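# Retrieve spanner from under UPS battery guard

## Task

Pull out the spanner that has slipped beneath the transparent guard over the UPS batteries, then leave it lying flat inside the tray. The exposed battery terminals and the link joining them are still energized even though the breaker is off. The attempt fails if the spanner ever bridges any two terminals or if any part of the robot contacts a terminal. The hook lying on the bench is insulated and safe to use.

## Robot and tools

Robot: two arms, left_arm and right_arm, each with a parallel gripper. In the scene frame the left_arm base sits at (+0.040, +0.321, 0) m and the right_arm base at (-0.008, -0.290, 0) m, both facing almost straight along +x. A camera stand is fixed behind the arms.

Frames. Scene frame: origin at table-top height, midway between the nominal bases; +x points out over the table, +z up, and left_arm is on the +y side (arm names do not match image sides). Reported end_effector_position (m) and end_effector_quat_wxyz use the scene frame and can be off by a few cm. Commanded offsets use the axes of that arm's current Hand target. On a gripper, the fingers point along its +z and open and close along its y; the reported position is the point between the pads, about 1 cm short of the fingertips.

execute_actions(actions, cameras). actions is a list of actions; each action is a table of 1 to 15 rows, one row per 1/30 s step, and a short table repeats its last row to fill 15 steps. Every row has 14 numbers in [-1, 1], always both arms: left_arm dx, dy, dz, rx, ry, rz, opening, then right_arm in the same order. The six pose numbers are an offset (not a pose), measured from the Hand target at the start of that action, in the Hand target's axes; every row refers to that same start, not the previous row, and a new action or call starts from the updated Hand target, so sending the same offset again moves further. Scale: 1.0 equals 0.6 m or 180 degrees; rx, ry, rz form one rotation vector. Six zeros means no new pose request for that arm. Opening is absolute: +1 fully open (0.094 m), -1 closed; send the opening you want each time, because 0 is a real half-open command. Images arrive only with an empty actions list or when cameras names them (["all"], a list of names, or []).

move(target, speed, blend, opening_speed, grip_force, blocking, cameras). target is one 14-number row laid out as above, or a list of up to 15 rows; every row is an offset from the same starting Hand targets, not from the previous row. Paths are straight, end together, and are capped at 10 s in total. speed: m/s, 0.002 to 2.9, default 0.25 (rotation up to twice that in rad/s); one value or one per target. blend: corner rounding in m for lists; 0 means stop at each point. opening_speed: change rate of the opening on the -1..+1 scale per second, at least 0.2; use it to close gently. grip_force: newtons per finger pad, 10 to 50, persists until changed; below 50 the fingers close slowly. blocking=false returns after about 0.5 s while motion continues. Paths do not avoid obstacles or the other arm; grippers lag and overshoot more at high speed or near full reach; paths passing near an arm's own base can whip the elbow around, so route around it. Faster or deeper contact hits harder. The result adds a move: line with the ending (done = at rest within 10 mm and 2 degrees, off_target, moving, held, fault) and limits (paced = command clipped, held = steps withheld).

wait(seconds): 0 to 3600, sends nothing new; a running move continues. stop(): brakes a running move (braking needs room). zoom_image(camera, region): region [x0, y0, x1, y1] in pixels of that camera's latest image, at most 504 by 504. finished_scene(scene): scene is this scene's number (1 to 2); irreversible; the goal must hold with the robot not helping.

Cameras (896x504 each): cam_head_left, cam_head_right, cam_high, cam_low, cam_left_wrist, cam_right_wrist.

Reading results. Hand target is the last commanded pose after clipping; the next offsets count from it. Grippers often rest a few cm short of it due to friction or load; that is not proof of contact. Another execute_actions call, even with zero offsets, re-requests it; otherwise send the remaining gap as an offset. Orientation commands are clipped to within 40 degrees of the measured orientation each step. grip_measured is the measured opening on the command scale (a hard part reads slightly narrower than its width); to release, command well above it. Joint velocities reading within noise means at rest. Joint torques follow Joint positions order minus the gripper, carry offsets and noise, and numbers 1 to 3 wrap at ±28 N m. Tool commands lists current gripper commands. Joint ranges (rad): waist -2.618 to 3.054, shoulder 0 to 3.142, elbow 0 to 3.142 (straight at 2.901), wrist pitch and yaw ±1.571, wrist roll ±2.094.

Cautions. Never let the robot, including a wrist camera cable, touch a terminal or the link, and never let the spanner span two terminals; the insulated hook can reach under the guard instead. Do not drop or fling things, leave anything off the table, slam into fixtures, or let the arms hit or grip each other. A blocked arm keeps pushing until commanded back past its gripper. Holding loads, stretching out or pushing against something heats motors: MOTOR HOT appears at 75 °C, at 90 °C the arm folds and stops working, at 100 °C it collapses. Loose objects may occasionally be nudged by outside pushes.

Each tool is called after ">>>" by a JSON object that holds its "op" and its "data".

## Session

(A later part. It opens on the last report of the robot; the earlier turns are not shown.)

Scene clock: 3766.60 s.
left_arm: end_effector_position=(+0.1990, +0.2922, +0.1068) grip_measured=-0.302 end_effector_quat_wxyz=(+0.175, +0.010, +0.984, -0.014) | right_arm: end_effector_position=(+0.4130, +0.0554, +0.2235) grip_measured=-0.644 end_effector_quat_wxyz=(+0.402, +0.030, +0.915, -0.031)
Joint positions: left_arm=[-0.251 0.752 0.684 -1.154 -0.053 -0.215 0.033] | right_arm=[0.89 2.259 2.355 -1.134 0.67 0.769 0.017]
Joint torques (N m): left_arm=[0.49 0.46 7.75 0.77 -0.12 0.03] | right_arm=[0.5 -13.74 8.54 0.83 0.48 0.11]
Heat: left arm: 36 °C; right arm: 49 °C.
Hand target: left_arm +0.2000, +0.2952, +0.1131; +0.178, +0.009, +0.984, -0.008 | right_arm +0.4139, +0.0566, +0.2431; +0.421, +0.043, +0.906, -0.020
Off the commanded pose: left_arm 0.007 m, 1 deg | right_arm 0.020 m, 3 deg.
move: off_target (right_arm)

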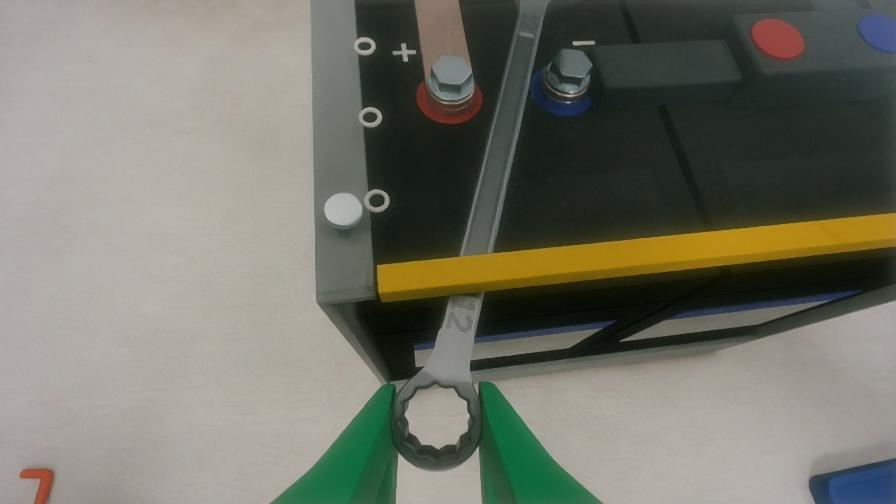

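>>> {"op": "move", "data": {"target": [0,0,0,0,0,0,-0.3,0.0153,0,0.0129,0,0,0,-1], "speed": 0.05}}

Scene clock: 3834.63 s.
left_arm: end_effector_position=(+0.1990, +0.2922, +0.1068) grip_measured=-0.302 end_effector_quat_wxyz=(+0.175, +0.010, +0.984, -0.014) | right_arm: end_effector_position=(+0.4140, +0.0566, +0.2113) grip_measured=-0.644 end_effector_quat_wxyz=(+0.399, +0.030, +0.916, -0.034)
Joint positions: left_arm=[-0.251 0.752 0.684 -1.154 -0.053 -0.215 0.033] | right_arm=[0.89 2.259 2.309 -1.099 0.67 0.772 0.017]
Joint torques (N m): left_arm=[0.49 0.44 7.76 0.77 -0.12 0.03] | right_arm=[0.39 -15.95 5.5 1.09 0.51 0.08]
Heat: left arm: 36 °C; right arm: 46 °C.
Hand target: left_arm +0.2000, +0.2952, +0.1131; +0.178, +0.009, +0.984, -0.008 | right_arm +0.4139, +0.0566, +0.2310; +0.421, +0.043, +0.906, -0.020
Off the commanded pose: left_arm 0.007 m, 1 deg | right_arm 0.020 m, 3 deg.
move: off_target (right_arm)

>>> {"op": "move", "data": {"target": [0,0,0,0,0,0,-0.3,0.0024,0.0026,-0.0106,0,0,0,-1], "speed": 0.05}}

Scene clock: 3856.20 s.
left_arm: end_effector_position=(+0.1990, +0.2922, +0.1068) grip_measured=-0.302 end_effector_quat_wxyz=(+0.175, +0.010, +0.984, -0.014) | right_arm: end_effector_position=(+0.4092, +0.0625, +0.2115) grip_measured=-0.644 end_effector_quat_wxyz=(+0.400, +0.029, +0.916, -0.029)
Joint positions: left_arm=[-0.251 0.752 0.684 -1.154 -0.053 -0.215 0.033] | right_arm=[0.904 2.259 2.309 -1.098 0.672 0.784 0.017]
Joint torques (N m): left_arm=[0.49 0.46 7.75 0.77 -0.13 0.03] | right_arm=[0.31 -15.98 6.01 0.93 0.47 0.11]
Heat: left arm: 36 °C; right arm: 47 °C.
Hand target: left_arm +0.2000, +0.2952, +0.1131; +0.178, +0.009, +0.984, -0.008 | right_arm +0.4084, +0.0586, +0.2341; +0.421, +0.043, +0.906, -0.020
Off the commanded pose: left_arm 0.007 m, 1 deg | right_arm 0.023 m, 3 deg.
move: off_target (right_arm)

>>> {"op": "wait", "data": {"seconds": 0.1, "cameras": ["cam_right_wrist"]}}

>>> {"op": "zoom_image", "data": {"camera": "cam_right_wrist", "region": [340, 0, 700, 200]}}

Scene clock: 3869.80 s.
left_arm: end_effector_position=(+0.1990, +0.2922, +0.1068) grip_measured=-0.302 end_effector_quat_wxyz=(+0.175, +0.010, +0.984, -0.014) | right_arm: end_effector_position=(+0.4092, +0.0625, +0.2115) grip_measured=-0.644 end_effector_quat_wxyz=(+0.400, +0.029, +0.916, -0.029)
Joint positions: left_arm=[-0.251 0.752 0.684 -1.154 -0.053 -0.215 0.033] | right_arm=[0.904 2.259 2.309 -1.098 0.672 0.784 0.017]
Joint torques (N m): left_arm=[0.49 0.46 7.75 0.78 -0.12 0.03] | right_arm=[0.35 -16.05 6.08 0.92 0.56 0.11]
Heat: left arm: 36 °C; right arm: 47 °C.
Hand target: left_arm +0.2000, +0.2952, +0.1131; +0.178, +0.009, +0.984, -0.008 | right_arm +0.4084, +0.0586, +0.2341; +0.421, +0.043, +0.906, -0.020
Tool commands: left_gripper/opening=-0.3 right_gripper/opening=-1.0
Off the commanded pose: left_arm 0.007 m, 1 deg | right_arm 0.023 m, 3 deg.
wait: 0.10 s; at rest from the start

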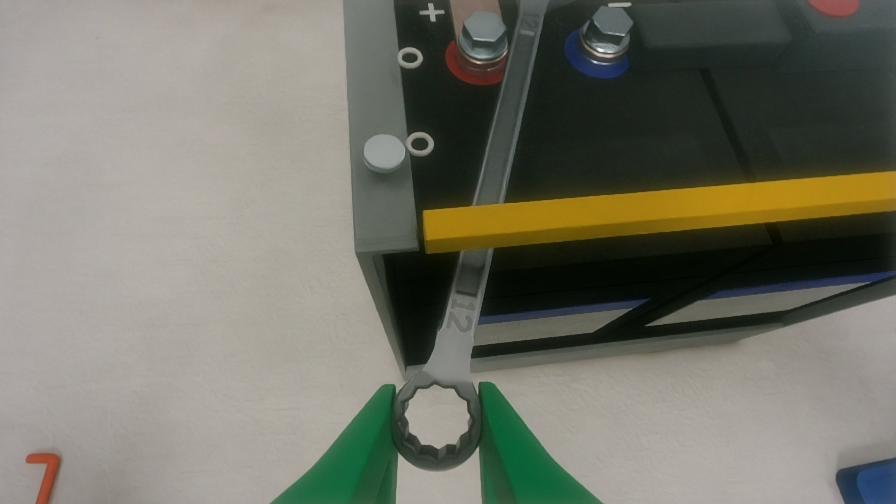

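Scaled by 1.400 from the camera's image (finer frame: 1280x720).

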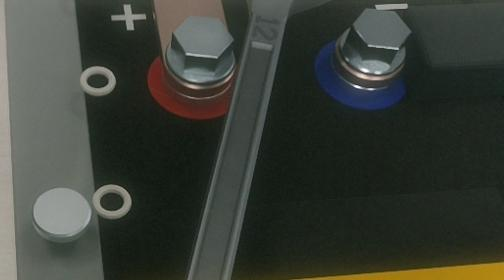

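>>> {"op": "move", "data": {"target": [0,0,0,0,0,0,-0.3,0.0053,0.0042,-0.0166,0,0,0,-1], "speed": 0.05}}

Scene clock: 3932.87 s.
left_arm: end_effector_position=(+0.1990, +0.2922, +0.1068) grip_measured=-0.302 end_effector_quat_wxyz=(+0.175, +0.010, +0.984, -0.014) | right_arm: end_effector_position=(+0.4002, +0.0671, +0.2105) grip_measured=-0.644 end_effector_quat_wxyz=(+0.399, +0.028, +0.916, -0.031)
Joint positions: left_arm=[-0.251 0.752 0.684 -1.154 -0.053 -0.215 0.033] | right_arm=[0.925 2.259 2.309 -1.118 0.681 0.807 0.017]
Joint torques (N m): left_arm=[0.49 0.46 7.75 0.77 -0.12 0.03] | right_arm=[0.42 -16.51 6.8 0.76 0.51 0.12]
Heat: left arm: 36 °C; right arm: 48 °C.
Hand target: left_arm +0.2000, +0.2952, +0.1131; +0.178, +0.009, +0.984, -0.008 | right_arm +0.3989, +0.0622, +0.2380; +0.421, +0.043, +0.906, -0.020
Off the commanded pose: left_arm 0.007 m, 1 deg | right_arm 0.028 m, 4 deg.
move: off_target (right_arm)

>>> {"op": "move", "data": {"target": [0,0,0,0,0,0,-0.3,0.0123,0.0015,-0.0146,0,0,0,-1], "speed": 0.05}}

Scene clock: 3949.57 s.
left_arm: end_effector_position=(+0.1990, +0.2922, +0.1068) grip_measured=-0.302 end_effector_quat_wxyz=(+0.175, +0.010, +0.984, -0.014) | right_arm: end_effector_position=(+0.3914, +0.0725, +0.2069) grip_measured=-0.644 end_effector_quat_wxyz=(+0.398, +0.028, +0.916, -0.032)
Joint positions: left_arm=[-0.251 0.752 0.684 -1.154 -0.053 -0.215 0.033] | right_arm=[0.948 2.259 2.297 -1.126 0.694 0.833 0.017]
Joint torques (N m): left_arm=[0.49 0.46 7.76 0.77 -0.13 0.03] | right_arm=[0.25 -18.25 5.38 0.76 0.57 0.1]
Heat: left arm: 36 °C; right arm: 49 °C.
Hand target: left_arm +0.2000, +0.2952, +0.1131; +0.178, +0.009, +0.984, -0.008 | right_arm +0.3876, +0.0640, +0.2381; +0.421, +0.043, +0.906, -0.020
Off the commanded pose: left_arm 0.007 m, 1 deg | right_arm 0.032 m, 4 deg.
move: off_target (right_arm)

>>> {"op": "move", "data": {"target": [0,0,0,0,0,0,-0.3,0.0007,-0.0029,-0.0111,0,0,0,-1], "speed": 0.05, "cameras": ["cam_high"]}}

Scene clock: 3978.67 s.
left_arm: end_effector_position=(+0.1990, +0.2922, +0.1068) grip_measured=-0.302 end_effector_quat_wxyz=(+0.175, +0.010, +0.984, -0.014) | right_arm: end_effector_position=(+0.3876, +0.0710, +0.2083) grip_measured=-0.644 end_effector_quat_wxyz=(+0.397, +0.029, +0.917, -0.034)
Joint positions: left_arm=[-0.251 0.752 0.684 -1.154 -0.053 -0.215 0.033] | right_arm=[0.953 2.25 2.291 -1.138 0.697 0.843 0.017]
Joint torques (N m): left_arm=[0.49 0.46 7.76 0.77 -0.12 0.03] | right_arm=[0.54 -18.82 5.45 0.72 0.57 0.1]
Heat: left arm: 36 °C; right arm: 51 °C.
Hand target: left_arm +0.2000, +0.2952, +0.1131; +0.178, +0.009, +0.984, -0.008 | right_arm +0.3820, +0.0629, +0.2422; +0.421, +0.043, +0.906, -0.020
Off the commanded pose: left_arm 0.007 m, 1 deg | right_arm 0.035 m, 4 deg.
move: off_target (right_arm)

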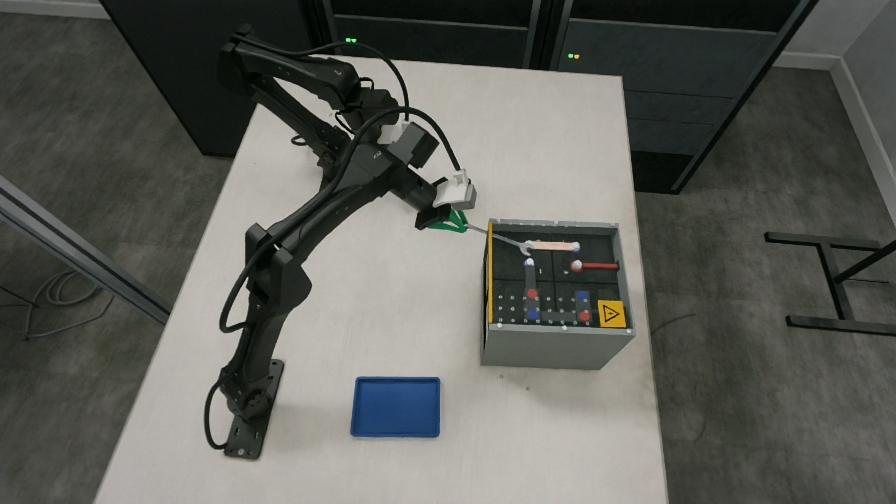

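>>> {"op": "zoom_image", "data": {"camera": "cam_high", "region": [470, 205, 610, 285]}}

Scaled by 3.600 from the camera's image (finer frame: 1280x720).

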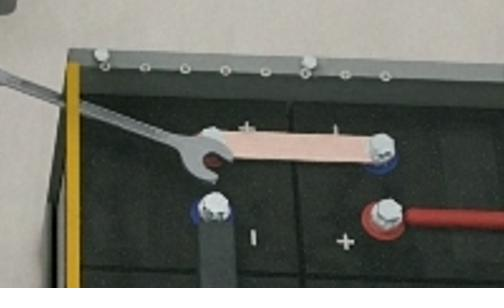

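>>> {"op": "move", "data": {"target": [0,0,0,0,0,0,-0.3,0.0144,0.0058,-0.0196,0,0,0,-1], "speed": 0.05}}

Scene clock: 3998.43 s.
left_arm: end_effector_position=(+0.1990, +0.2922, +0.1068) grip_measured=-0.302 end_effector_quat_wxyz=(+0.175, +0.010, +0.984, -0.014) | right_arm: end_effector_position=(+0.3710, +0.0783, +0.2096) grip_measured=-0.644 end_effector_quat_wxyz=(+0.397, +0.026, +0.917, -0.033)
Joint positions: left_arm=[-0.251 0.752 0.684 -1.154 -0.053 -0.215 0.033] | right_arm=[0.991 2.24 2.283 -1.166 0.712 0.881 0.017]
Joint torques (N m): left_arm=[0.49 0.46 7.76 0.77 -0.12 0.03] | right_arm=[0.1 -18.69 5.42 0.71 0.57 0.12]
Heat: left arm: 36 °C; right arm: 55 °C.
Hand target: left_arm +0.2000, +0.2952, +0.1131; +0.178, +0.009, +0.984, -0.008 | right_arm +0.3679, +0.0677, +0.2431; +0.421, +0.043, +0.906, -0.020
Off the commanded pose: left_arm 0.007 m, 1 deg | right_arm 0.035 m, 4 deg.
move: off_target (right_arm)

>>> {"op": "move", "data": {"target": [0,0,0,0,0,0,-0.3,0.0321,-0.0040,-0.0381,0,0,0,-1], "speed": 0.06}}

Scene clock: 4032.57 s.
left_arm: end_effector_position=(+0.1990, +0.2922, +0.1068) grip_measured=-0.302 end_effector_quat_wxyz=(+0.175, +0.010, +0.984, -0.014) | right_arm: end_effector_position=(+0.3400, +0.0787, +0.2121) grip_measured=-0.644 end_effector_quat_wxyz=(+0.398, +0.026, +0.917, -0.033)
Joint positions: left_arm=[-0.251 0.752 0.684 -1.154 -0.053 -0.215 0.033] | right_arm=[1.051 2.171 2.184 -1.184 0.738 0.954 0.017]
Joint torques (N m): left_arm=[0.47 0.46 7.76 0.77 -0.13 0.03] | right_arm=[0.03 -17.83 5.22 0.66 0.62 0.05]
Heat: left arm: 36 °C; right arm: 50 °C.
Hand target: left_arm +0.2000, +0.2952, +0.1131; +0.178, +0.009, +0.984, -0.008 | right_arm +0.3380, +0.0681, +0.2431; +0.421, +0.043, +0.906, -0.020
Off the commanded pose: left_arm 0.007 m, 1 deg | right_arm 0.033 m, 4 deg.
move: off_target (right_arm)

>>> {"op": "move", "data": {"target": [0,0,0,0,0,0,-0.3,0.0564,-0.0029,-0.0616,0,0,0,-1], "speed": 0.08, "cameras": ["cam_right_wrist"]}}

Scene clock: 4041.30 s.
left_arm: end_effector_position=(+0.1990, +0.2922, +0.1068) grip_measured=-0.302 end_effector_quat_wxyz=(+0.175, +0.010, +0.984, -0.014) | right_arm: end_effector_position=(+0.2887, +0.0822, +0.2125) grip_measured=-0.644 end_effector_quat_wxyz=(+0.399, +0.027, +0.916, -0.033)
Joint positions: left_arm=[-0.251 0.752 0.684 -1.154 -0.053 -0.215 0.033] | right_arm=[1.162 2.104 2.088 -1.252 0.779 1.099 0.017]
Joint torques (N m): left_arm=[0.47 0.44 7.76 0.77 -0.13 0.03] | right_arm=[0.18 -16.95 5.11 0.41 0.65 0.18]
Heat: left arm: 36 °C; right arm: 53 °C.
Hand target: left_arm +0.2000, +0.2952, +0.1131; +0.178, +0.009, +0.984, -0.008 | right_arm +0.2878, +0.0712, +0.2410; +0.421, +0.043, +0.906, -0.020
Off the commanded pose: left_arm 0.007 m, 1 deg | right_arm 0.031 m, 4 deg.
move: off_target (right_arm)

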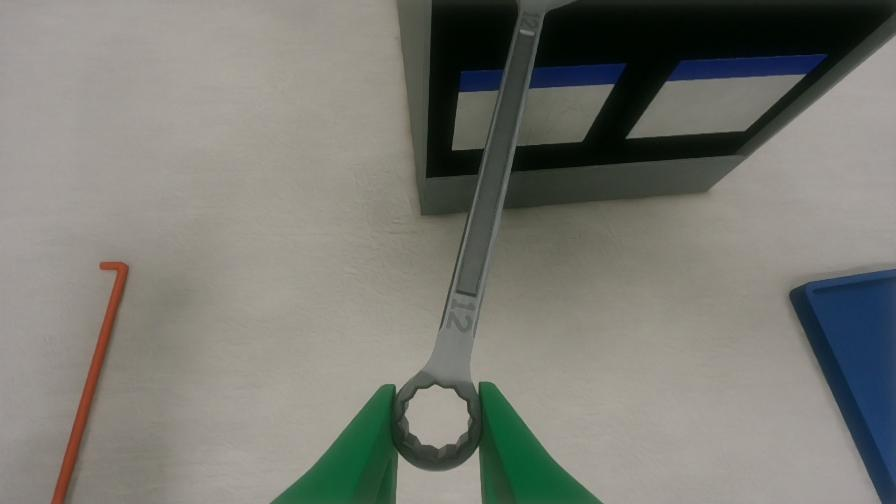

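>>> {"op": "move", "data": {"target": [[0,0,0,0,0,0,-0.3,0.0301,-0.0028,-0.0356,0,0,0,-1],[0,0,0,0,0,0,-0.3,-0.0120,-0.0221,-0.0841,0,0,0,-1],[0,0,0,0,0,0,-0.3,0.1353,-0.5713,-0.0027,-0.0876,0.1085,-0.1047,-1]], "speed": [0.1,0.12,0.13], "blend": [0.008,0.02,0], "cameras": ["cam_right_wrist","cam_high"]}}

Scene clock: 4112.67 s.
left_arm: end_effector_position=(+0.1990, +0.2922, +0.1068) grip_measured=-0.302 end_effector_quat_wxyz=(+0.175, +0.010, +0.984, -0.014) | right_arm: end_effector_position=(+0.2011, -0.2659, +0.1790) grip_measured=-0.644 end_effector_quat_wxyz=(+0.254, -0.157, +0.954, +0.039)
Joint positions: left_arm=[-0.251 0.752 0.684 -1.154 -0.053 -0.215 0.033] | right_arm=[-0.04 0.875 0.942 -1.145 -0.172 -0.319 0.017]
Joint torques (N m): left_arm=[0.47 0.46 7.76 0.77 -0.13 0.03] | right_arm=[-0.59 0.29 6.08 0.93 -0.27 -0.11]
Heat: left arm: 36 °C; right arm: 56 °C.
Hand target: left_arm +0.2000, +0.2952, +0.1131; +0.178, +0.009, +0.984, -0.008 | right_arm +0.2022, -0.2650, +0.1800; +0.255, -0.160, +0.953, +0.043
Off the commanded pose: left_arm 0.007 m, 1 deg | right_arm 0.002 m, 1 deg.
move: done
Images, in order (width x height): cam_high 896x504, cam_right_wrist 896x504.

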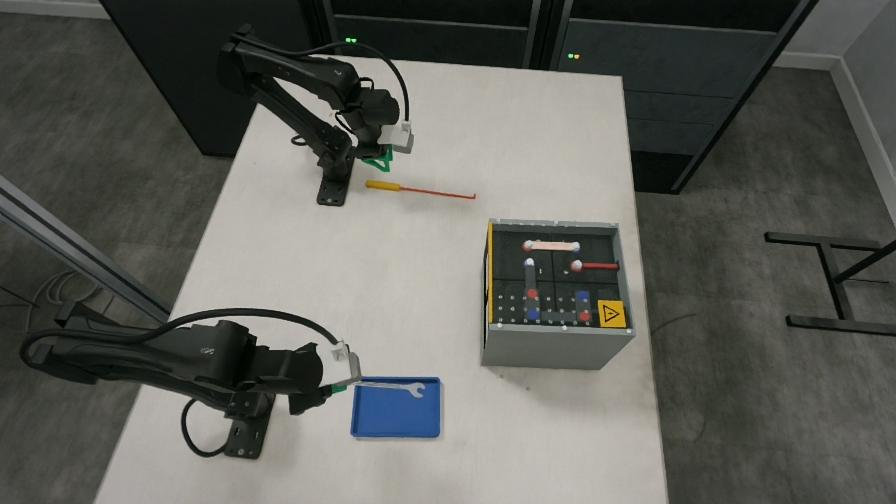

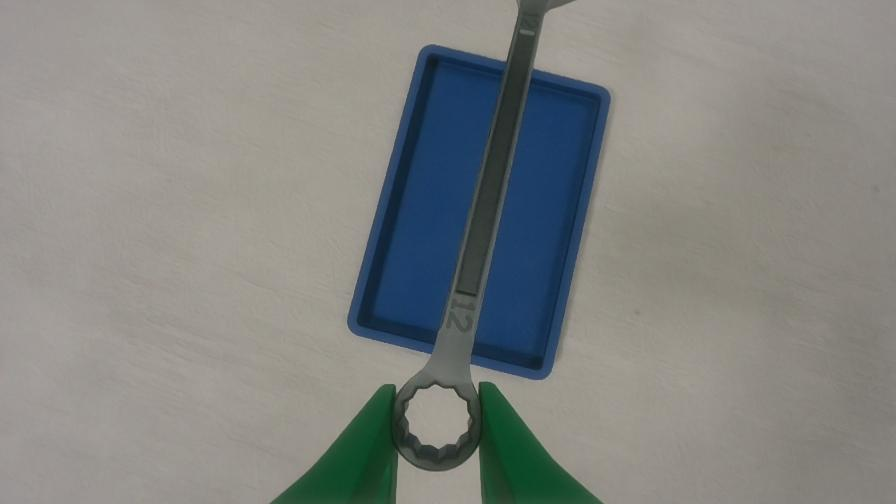

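>>> {"op": "move", "data": {"target": [0,0,0,0,0,0,-0.3,0.0645,-0.0182,0.1437,0,0,0,-1], "speed": 0.12, "cameras": ["cam_right_wrist"]}}

Scene clock: 4209.20 s.
left_arm: end_effector_position=(+0.1990, +0.2922, +0.1068) grip_measured=-0.302 end_effector_quat_wxyz=(+0.175, +0.010, +0.984, -0.014) | right_arm: end_effector_position=(+0.2093, -0.2732, +0.0847) grip_measured=-0.644 end_effector_quat_wxyz=(+0.243, -0.155, +0.957, +0.040)
Joint positions: left_arm=[-0.251 0.752 0.684 -1.154 -0.053 -0.215 0.033] | right_arm=[-0.089 0.888 0.579 -0.799 -0.192 -0.363 0.017]
Joint torques (N m): left_arm=[0.49 0.44 7.75 0.78 -0.12 0.03] | right_arm=[-0.34 -0.4 5.74 1.2 -0.23 -0.1]
Heat: left arm: 36 °C; right arm: 42 °C.
Hand target: left_arm +0.2000, +0.2952, +0.1131; +0.178, +0.009, +0.984, -0.008 | right_arm +0.2148, -0.2722, +0.0859; +0.255, -0.160, +0.953, +0.043
Off the commanded pose: left_arm 0.007 m, 1 deg | right_arm 0.006 m, 2 deg.
move: done

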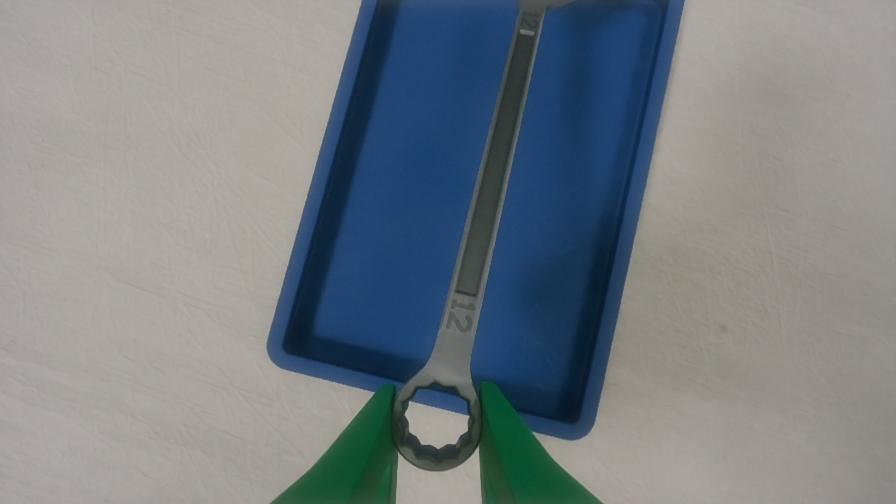

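>>> {"op": "wait", "data": {"seconds": 0.1, "cameras": ["cam_high"]}}

>>> {"op": "zoom_image", "data": {"camera": "cam_high", "region": [330, 355, 470, 455]}}

Scene clock: 4234.53 s.
left_arm: end_effector_position=(+0.1990, +0.2922, +0.1068) grip_measured=-0.302 end_effector_quat_wxyz=(+0.175, +0.010, +0.984, -0.014) | right_arm: end_effector_position=(+0.2094, -0.2732, +0.0848) grip_measured=-0.644 end_effector_quat_wxyz=(+0.243, -0.155, +0.957, +0.040)
Joint positions: left_arm=[-0.251 0.752 0.684 -1.154 -0.053 -0.215 0.033] | right_arm=[-0.089 0.888 0.579 -0.799 -0.192 -0.363 0.017]
Joint torques (N m): left_arm=[0.49 0.47 7.75 0.77 -0.12 0.03] | right_arm=[-0.5 -0.39 5.68 1.18 -0.25 -0.11]
Heat: left arm: 36 °C; right arm: 41 °C.
Hand target: left_arm +0.2000, +0.2952, +0.1131; +0.178, +0.009, +0.984, -0.008 | right_arm +0.2148, -0.2722, +0.0859; +0.255, -0.160, +0.953, +0.043
Tool commands: left_gripper/opening=-0.3 right_gripper/opening=-1.0
Off the commanded pose: left_arm 0.007 m, 1 deg | right_arm 0.006 m, 2 deg.
wait: 0.10 s; at rest from the start

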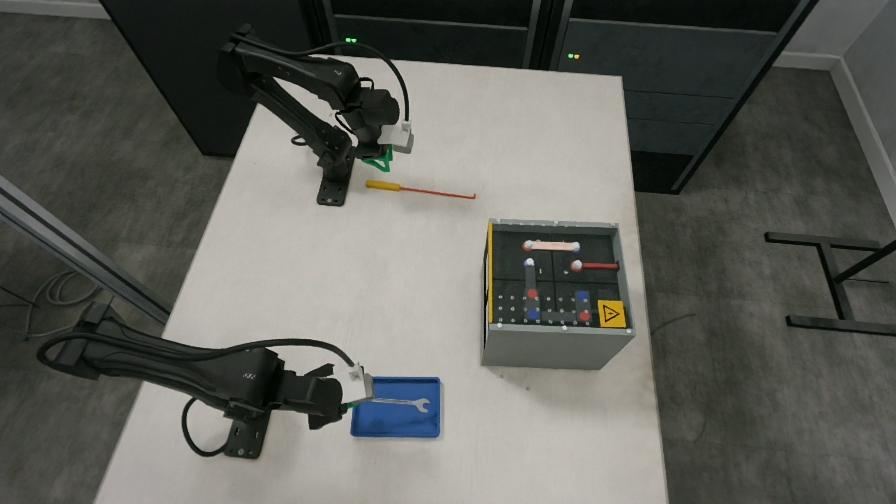

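Scaled by 3.600 from the camera's image (finer frame: 1280x720).

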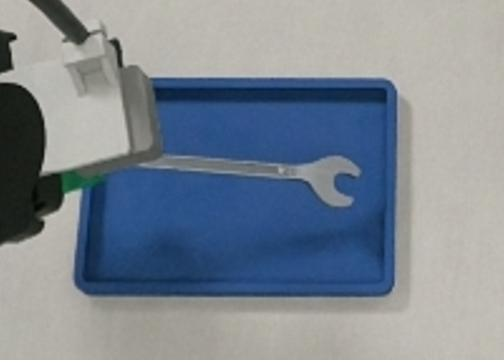

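>>> {"op": "wait", "data": {"seconds": 0.1, "cameras": ["cam_low","cam_head_left","cam_head_right"]}}

Scene clock: 4302.23 s.
left_arm: end_effector_position=(+0.1990, +0.2922, +0.1068) grip_measured=-0.302 end_effector_quat_wxyz=(+0.175, +0.010, +0.984, -0.014) | right_arm: end_effector_position=(+0.2094, -0.2732, +0.0848) grip_measured=-0.644 end_effector_quat_wxyz=(+0.243, -0.155, +0.957, +0.040)
Joint positions: left_arm=[-0.251 0.752 0.684 -1.154 -0.053 -0.215 0.033] | right_arm=[-0.089 0.888 0.579 -0.799 -0.192 -0.363 0.017]
Joint torques (N m): left_arm=[0.49 0.44 7.76 0.77 -0.13 0.03] | right_arm=[-0.46 -0.29 5.64 1.21 -0.22 -0.13]
Heat: left arm: 36 °C; right arm: 40 °C.
Hand target: left_arm +0.2000, +0.2952, +0.1131; +0.178, +0.009, +0.984, -0.008 | right_arm +0.2148, -0.2722, +0.0859; +0.255, -0.160, +0.953, +0.043
Tool commands: left_gripper/opening=-0.3 right_gripper/opening=-1.0
Off the commanded pose: left_arm 0.007 m, 1 deg | right_arm 0.006 m, 2 deg.
wait: 0.10 s; at rest from the start
Images, in order (width x height): cam_head_left 896x504, cam_head_right 896x504, cam_low 896x504.

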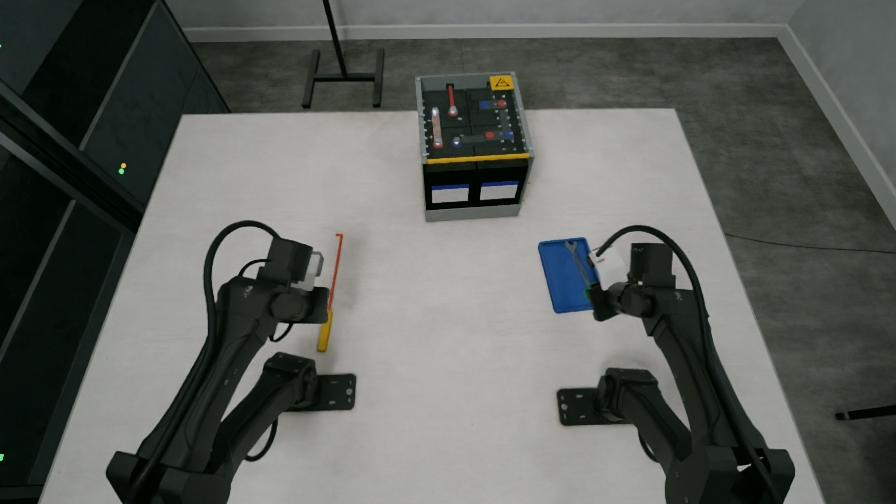

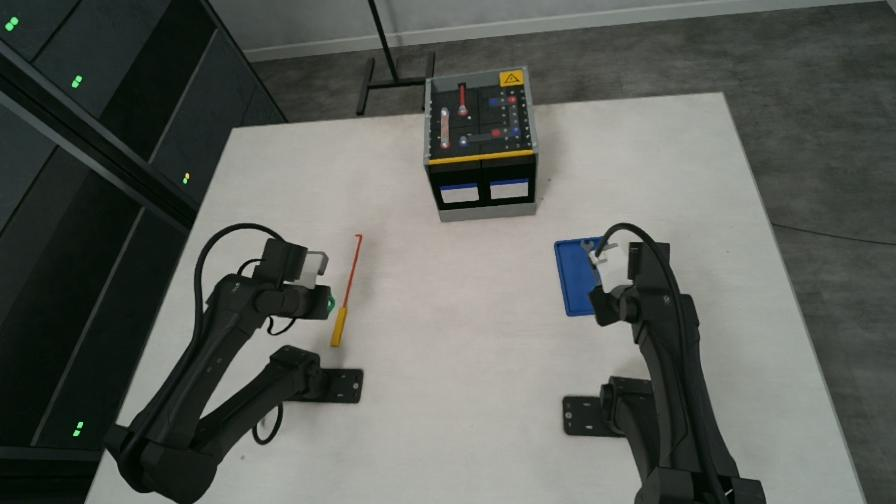

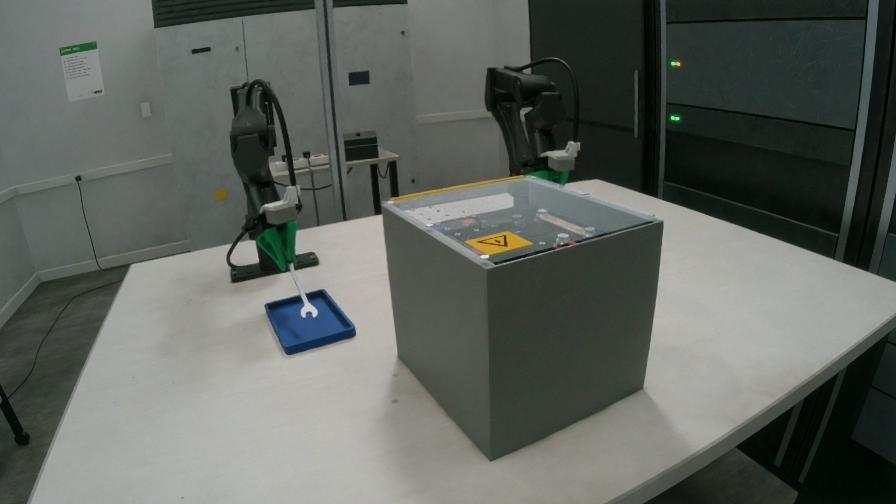

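>>> {"op": "zoom_image", "data": {"camera": "cam_low", "region": [240, 215, 380, 365]}}

>>> {"op": "zoom_image", "data": {"camera": "cam_head_left", "region": [525, 220, 625, 320]}}

Scaled by 3.360 from the camera's image (finer frame: 1280x720).

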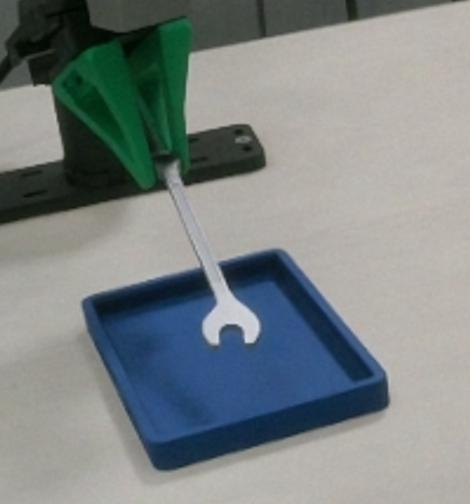

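Scaled by 5.040 from the camera's image (finer frame: 1280x720).

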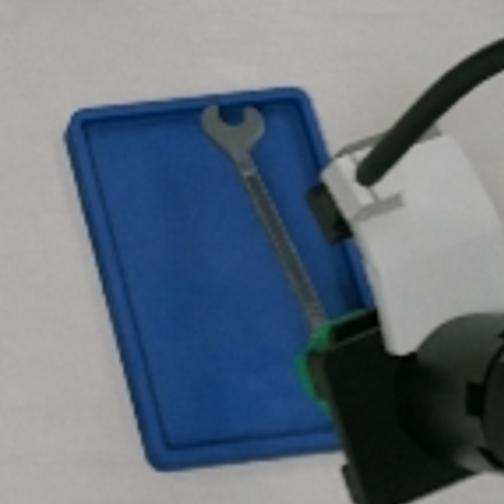

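>>> {"op": "move", "data": {"target": [0,0,0,0,0,0,-0.3,0.0094,-0.0030,0.0388,0,0,0,-1], "speed": 0.08, "cameras": ["cam_right_wrist","cam_high"]}}

>>> {"op": "zoom_image", "data": {"camera": "cam_high", "region": [330, 355, 470, 455]}}

Scene clock: 4375.93 s.
left_arm: end_effector_position=(+0.1990, +0.2922, +0.1068) grip_measured=-0.302 end_effector_quat_wxyz=(+0.175, +0.010, +0.984, -0.014) | right_arm: end_effector_position=(+0.2161, -0.2738, +0.0615) grip_measured=-0.644 end_effector_quat_wxyz=(+0.243, -0.155, +0.957, +0.040)
Joint positions: left_arm=[-0.251 0.752 0.684 -1.154 -0.053 -0.215 0.033] | right_arm=[-0.089 0.941 0.504 -0.672 -0.192 -0.363 0.017]
Joint torques (N m): left_arm=[0.47 0.44 7.76 0.77 -0.13 0.03] | right_arm=[0.06 -0.66 5.6 1.19 -0.22 -0.05]
Heat: left arm: 36 °C; right arm: 39 °C.
Hand target: left_arm +0.2000, +0.2952, +0.1131; +0.178, +0.009, +0.984, -0.008 | right_arm +0.2217, -0.2717, +0.0630; +0.255, -0.160, +0.953, +0.043
Off the commanded pose: left_arm 0.007 m, 1 deg | right_arm 0.006 m, 2 deg.
move: done
Images, in order (width x height): cam_high 896x504, cam_right_wrist 896x504.

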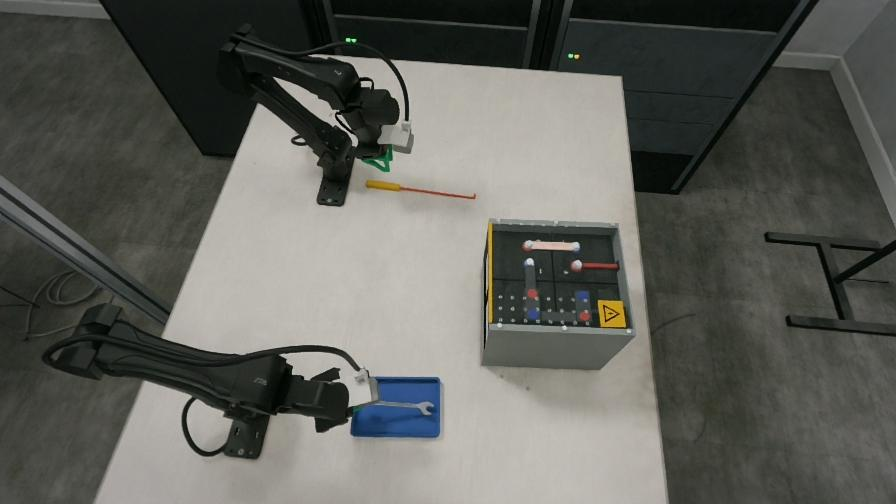

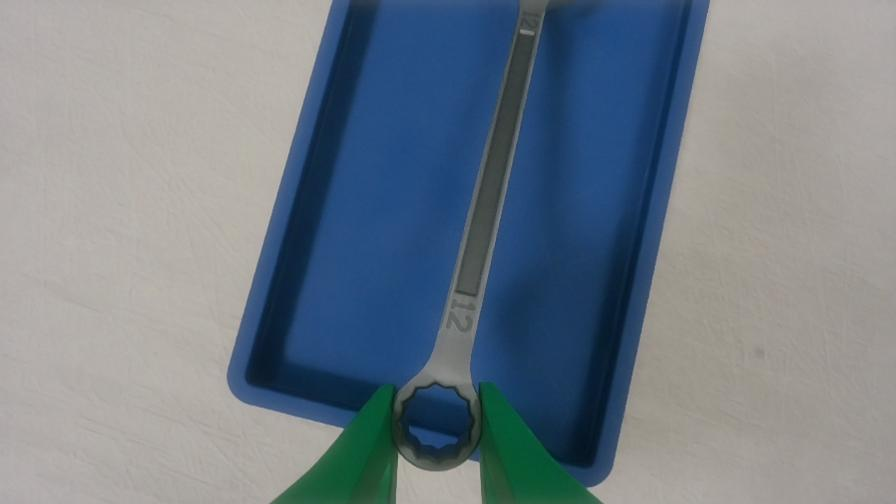

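Scaled by 3.600 from the camera's image (finer frame: 1280x720).

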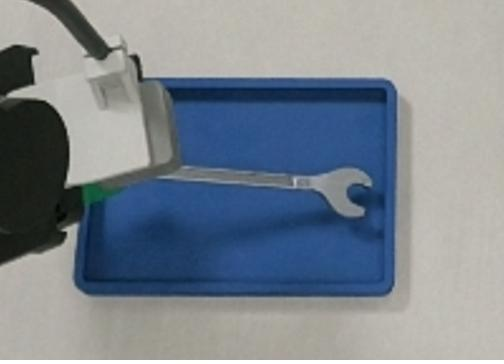

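>>> {"op": "wait", "data": {"seconds": 0.1, "cameras": ["cam_low","cam_head_left"]}}

>>> {"op": "zoom_image", "data": {"camera": "cam_low", "region": [250, 235, 370, 365]}}

>>> {"op": "zoom_image", "data": {"camera": "cam_head_left", "region": [525, 220, 625, 320]}}

Scene clock: 4495.87 s.
left_arm: end_effector_position=(+0.1990, +0.2922, +0.1068) grip_measured=-0.302 end_effector_quat_wxyz=(+0.175, +0.010, +0.984, -0.014) | right_arm: end_effector_position=(+0.2162, -0.2738, +0.0615) grip_measured=-0.644 end_effector_quat_wxyz=(+0.243, -0.155, +0.957, +0.040)
Joint positions: left_arm=[-0.251 0.752 0.684 -1.154 -0.053 -0.215 0.033] | right_arm=[-0.089 0.941 0.504 -0.672 -0.192 -0.363 0.017]
Joint torques (N m): left_arm=[0.47 0.44 7.76 0.77 -0.13 0.03] | right_arm=[0.13 -0.61 5.7 1.2 -0.22 -0.06]
Heat: left arm: 36 °C; right arm: 41 °C.
Hand target: left_arm +0.2000, +0.2952, +0.1131; +0.178, +0.009, +0.984, -0.008 | right_arm +0.2217, -0.2717, +0.0630; +0.255, -0.160, +0.953, +0.043
Tool commands: left_gripper/opening=-0.3 right_gripper/opening=-1.0
Off the commanded pose: left_arm 0.007 m, 1 deg | right_arm 0.006 m, 2 deg.
wait: 0.10 s; at rest from the start
Images, in order (width x height): cam_head_left 896x504, cam_low 896x504.

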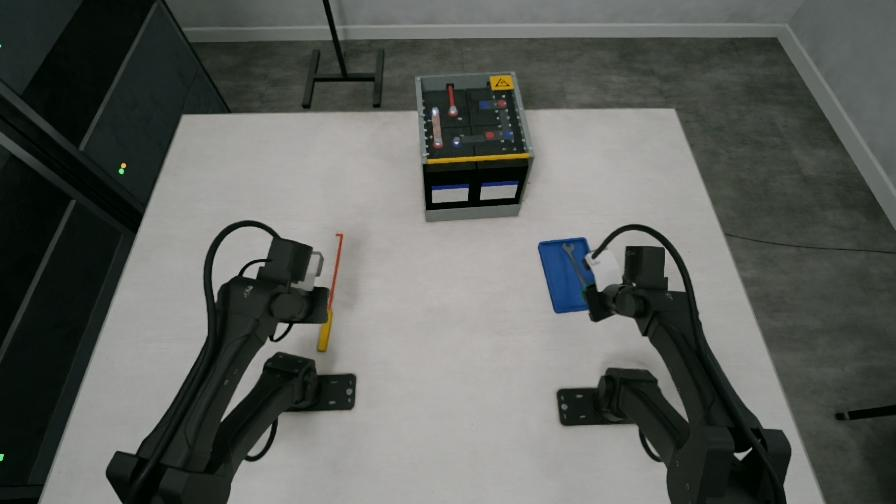

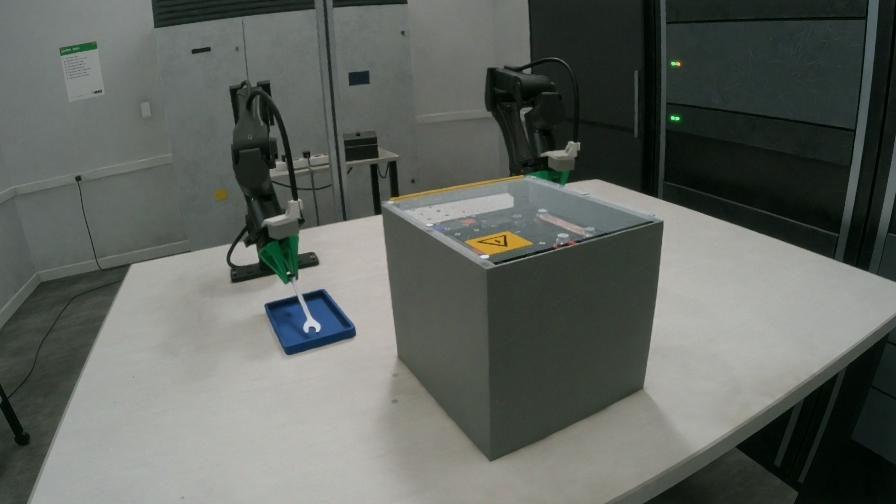

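Scaled by 3.877 from the camera's image (finer frame: 1280x720).

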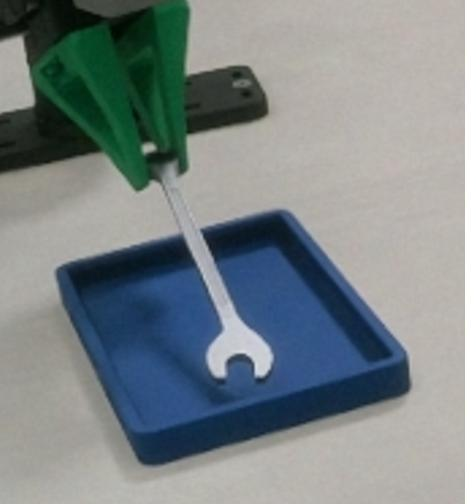

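Scaled by 5.040 from the camera's image (finer frame: 1280x720).

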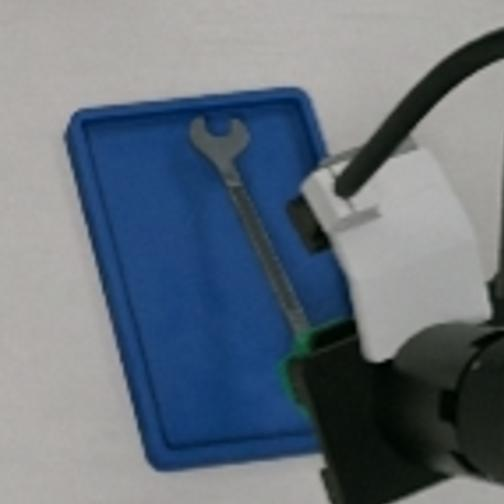

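>>> {"op": "move", "data": {"target": [0,0,0,0,0,0,-0.3,0.0075,0,0.0130,0,0,0,-1], "speed": 0.03, "grip_force": [50, 18], "cameras": ["cam_right_wrist","cam_high","cam_head_left"]}}

>>> {"op": "zoom_image", "data": {"camera": "cam_high", "region": [345, 370, 445, 445]}}

>>> {"op": "zoom_image", "data": {"camera": "cam_head_left", "region": [535, 230, 605, 300]}}

Scene clock: 4622.00 s.
left_arm: end_effector_position=(+0.1990, +0.2922, +0.1068) grip_measured=-0.302 end_effector_quat_wxyz=(+0.175, +0.010, +0.984, -0.014) | right_arm: end_effector_position=(+0.2163, -0.2738, +0.0526) grip_measured=-0.626 end_effector_quat_wxyz=(+0.244, -0.155, +0.957, +0.040)
Joint positions: left_arm=[-0.251 0.752 0.684 -1.154 -0.053 -0.215 0.033] | right_arm=[-0.089 0.952 0.472 -0.628 -0.192 -0.363 0.018]
Joint torques (N m): left_arm=[0.47 0.44 7.76 0.77 -0.13 0.03] | right_arm=[0.2 -0.64 5.65 1.27 -0.24 -0.02]
Heat: left arm: 36 °C; right arm: 40 °C.
Hand target: left_arm +0.2000, +0.2952, +0.1131; +0.178, +0.009, +0.984, -0.008 | right_arm +0.2218, -0.2717, +0.0540; +0.255, -0.160, +0.953, +0.043
Off the commanded pose: left_arm 0.007 m, 1 deg | right_arm 0.006 m, 2 deg.
grip_force (N): 50, 18
move: done
Images, in order (width x height): cam_head_left 896x504, cam_high 896x504, cam_right_wrist 896x504.

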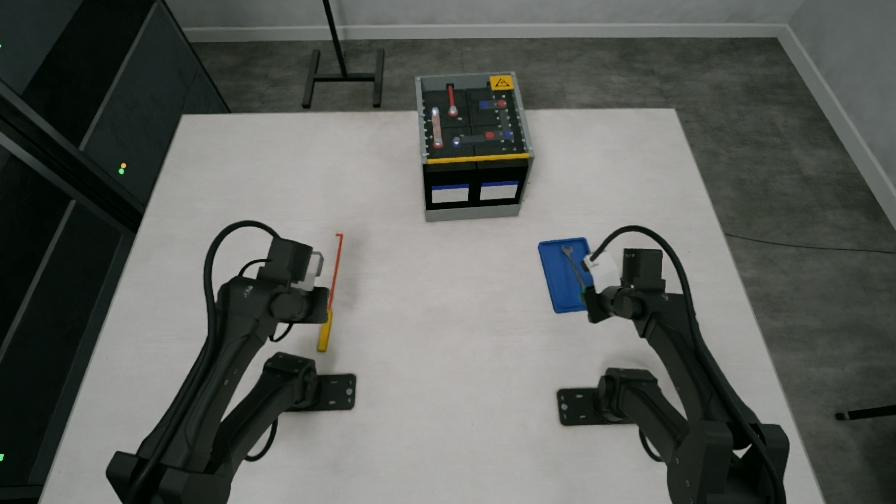

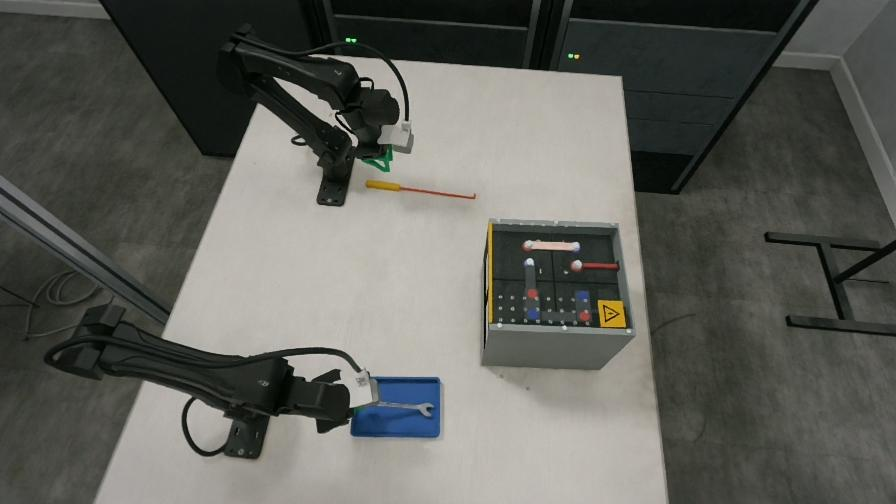

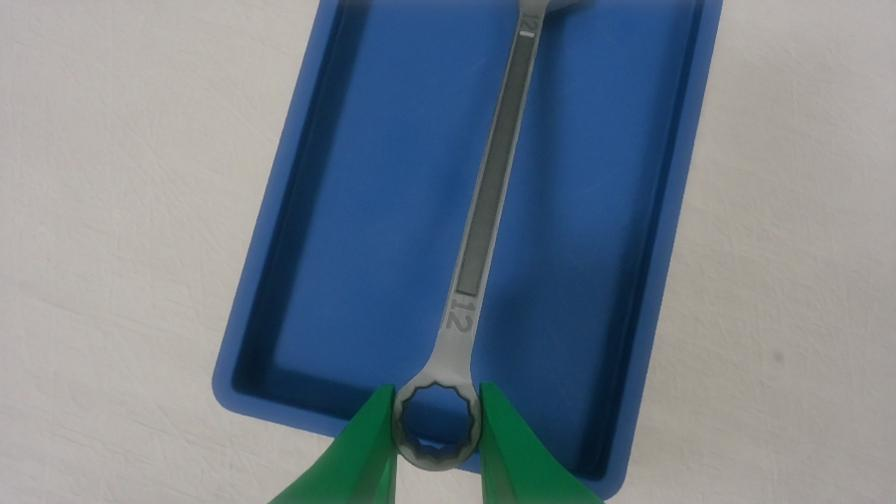

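Scaled by 5.040 from the camera's image (finer frame: 1280x720).

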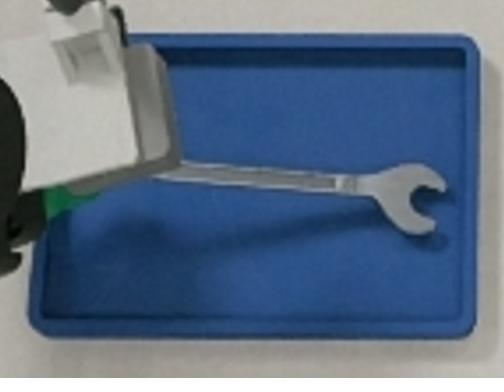

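Scaled by 7.200 from the camera's image (finer frame: 1280x720).

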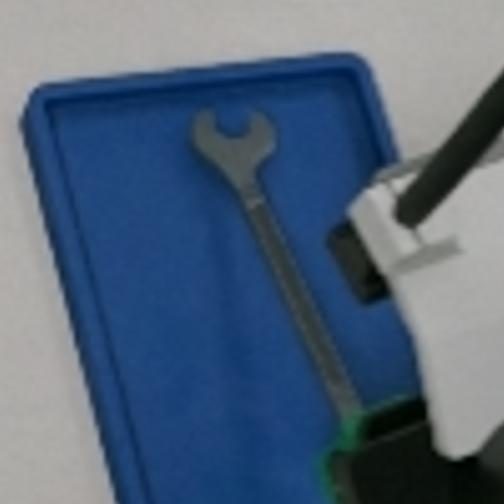

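>>> {"op": "move", "data": {"target": [0,0,0,0,0,0,-0.3,-0.0029,-0.0026,0.0112,0,0,0,-1], "speed": 0.03, "cameras": ["cam_right_wrist","cam_high"]}}

>>> {"op": "zoom_image", "data": {"camera": "cam_high", "region": [345, 370, 445, 445]}}

Scene clock: 4694.57 s.
left_arm: end_effector_position=(+0.1990, +0.2922, +0.1068) grip_measured=-0.302 end_effector_quat_wxyz=(+0.175, +0.010, +0.984, -0.014) | right_arm: end_effector_position=(+0.2220, -0.2743, +0.0483) grip_measured=-0.626 end_effector_quat_wxyz=(+0.245, -0.155, +0.956, +0.040)
Joint positions: left_arm=[-0.251 0.752 0.684 -1.154 -0.053 -0.215 0.033] | right_arm=[-0.089 0.987 0.467 -0.585 -0.192 -0.363 0.018]
Joint torques (N m): left_arm=[0.47 0.44 7.76 0.77 -0.13 0.03] | right_arm=[0.39 -0.9 5.6 1.22 -0.19 -0.02]
Heat: left arm: 36 °C; right arm: 38 °C.
Hand target: left_arm +0.2000, +0.2952, +0.1131; +0.178, +0.009, +0.984, -0.008 | right_arm +0.2269, -0.2716, +0.0491; +0.255, -0.160, +0.953, +0.043
Off the commanded pose: left_arm 0.007 m, 1 deg | right_arm 0.006 m, 1 deg.
grip_force (N): 50, 18
move: done
Images, in order (width x height): cam_high 896x504, cam_right_wrist 896x504.

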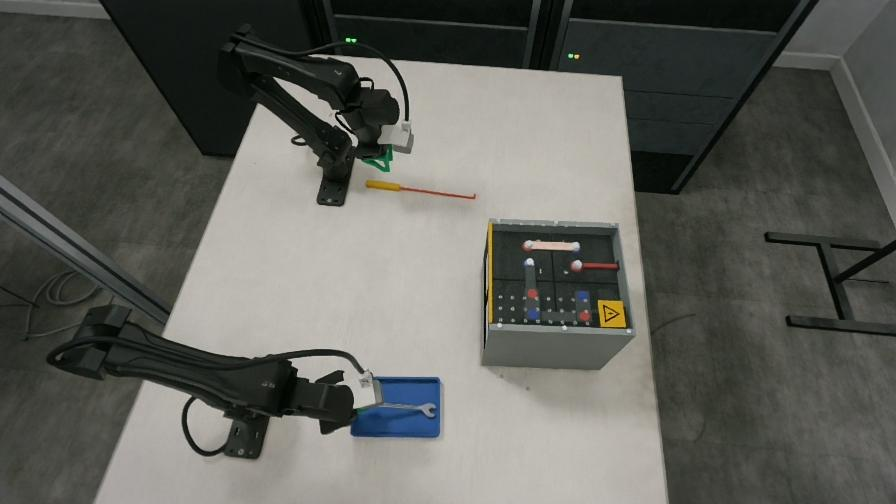

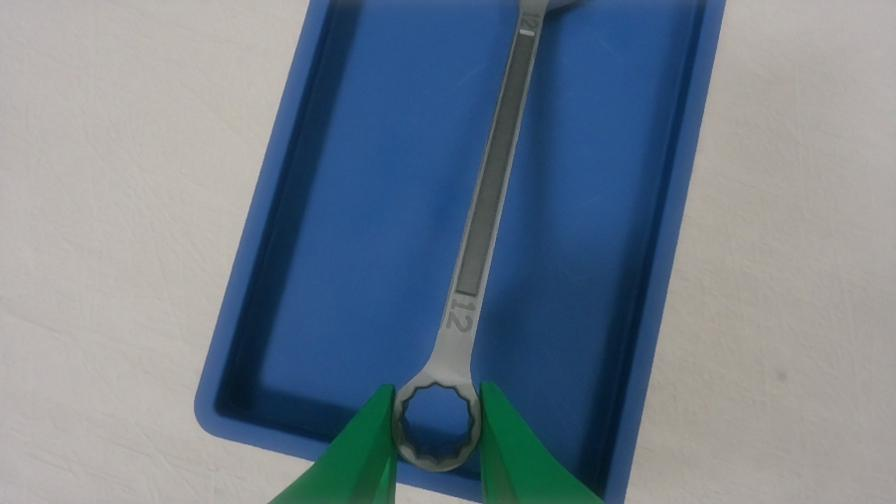

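Scaled by 5.040 from the camera's image (finer frame: 1280x720).

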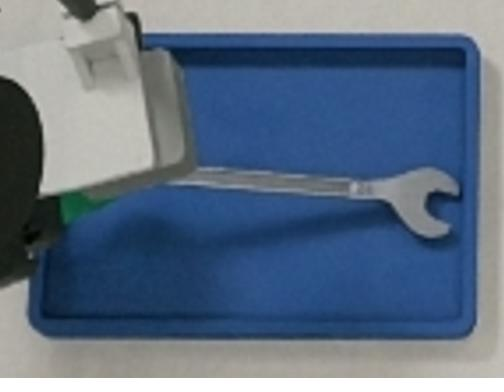

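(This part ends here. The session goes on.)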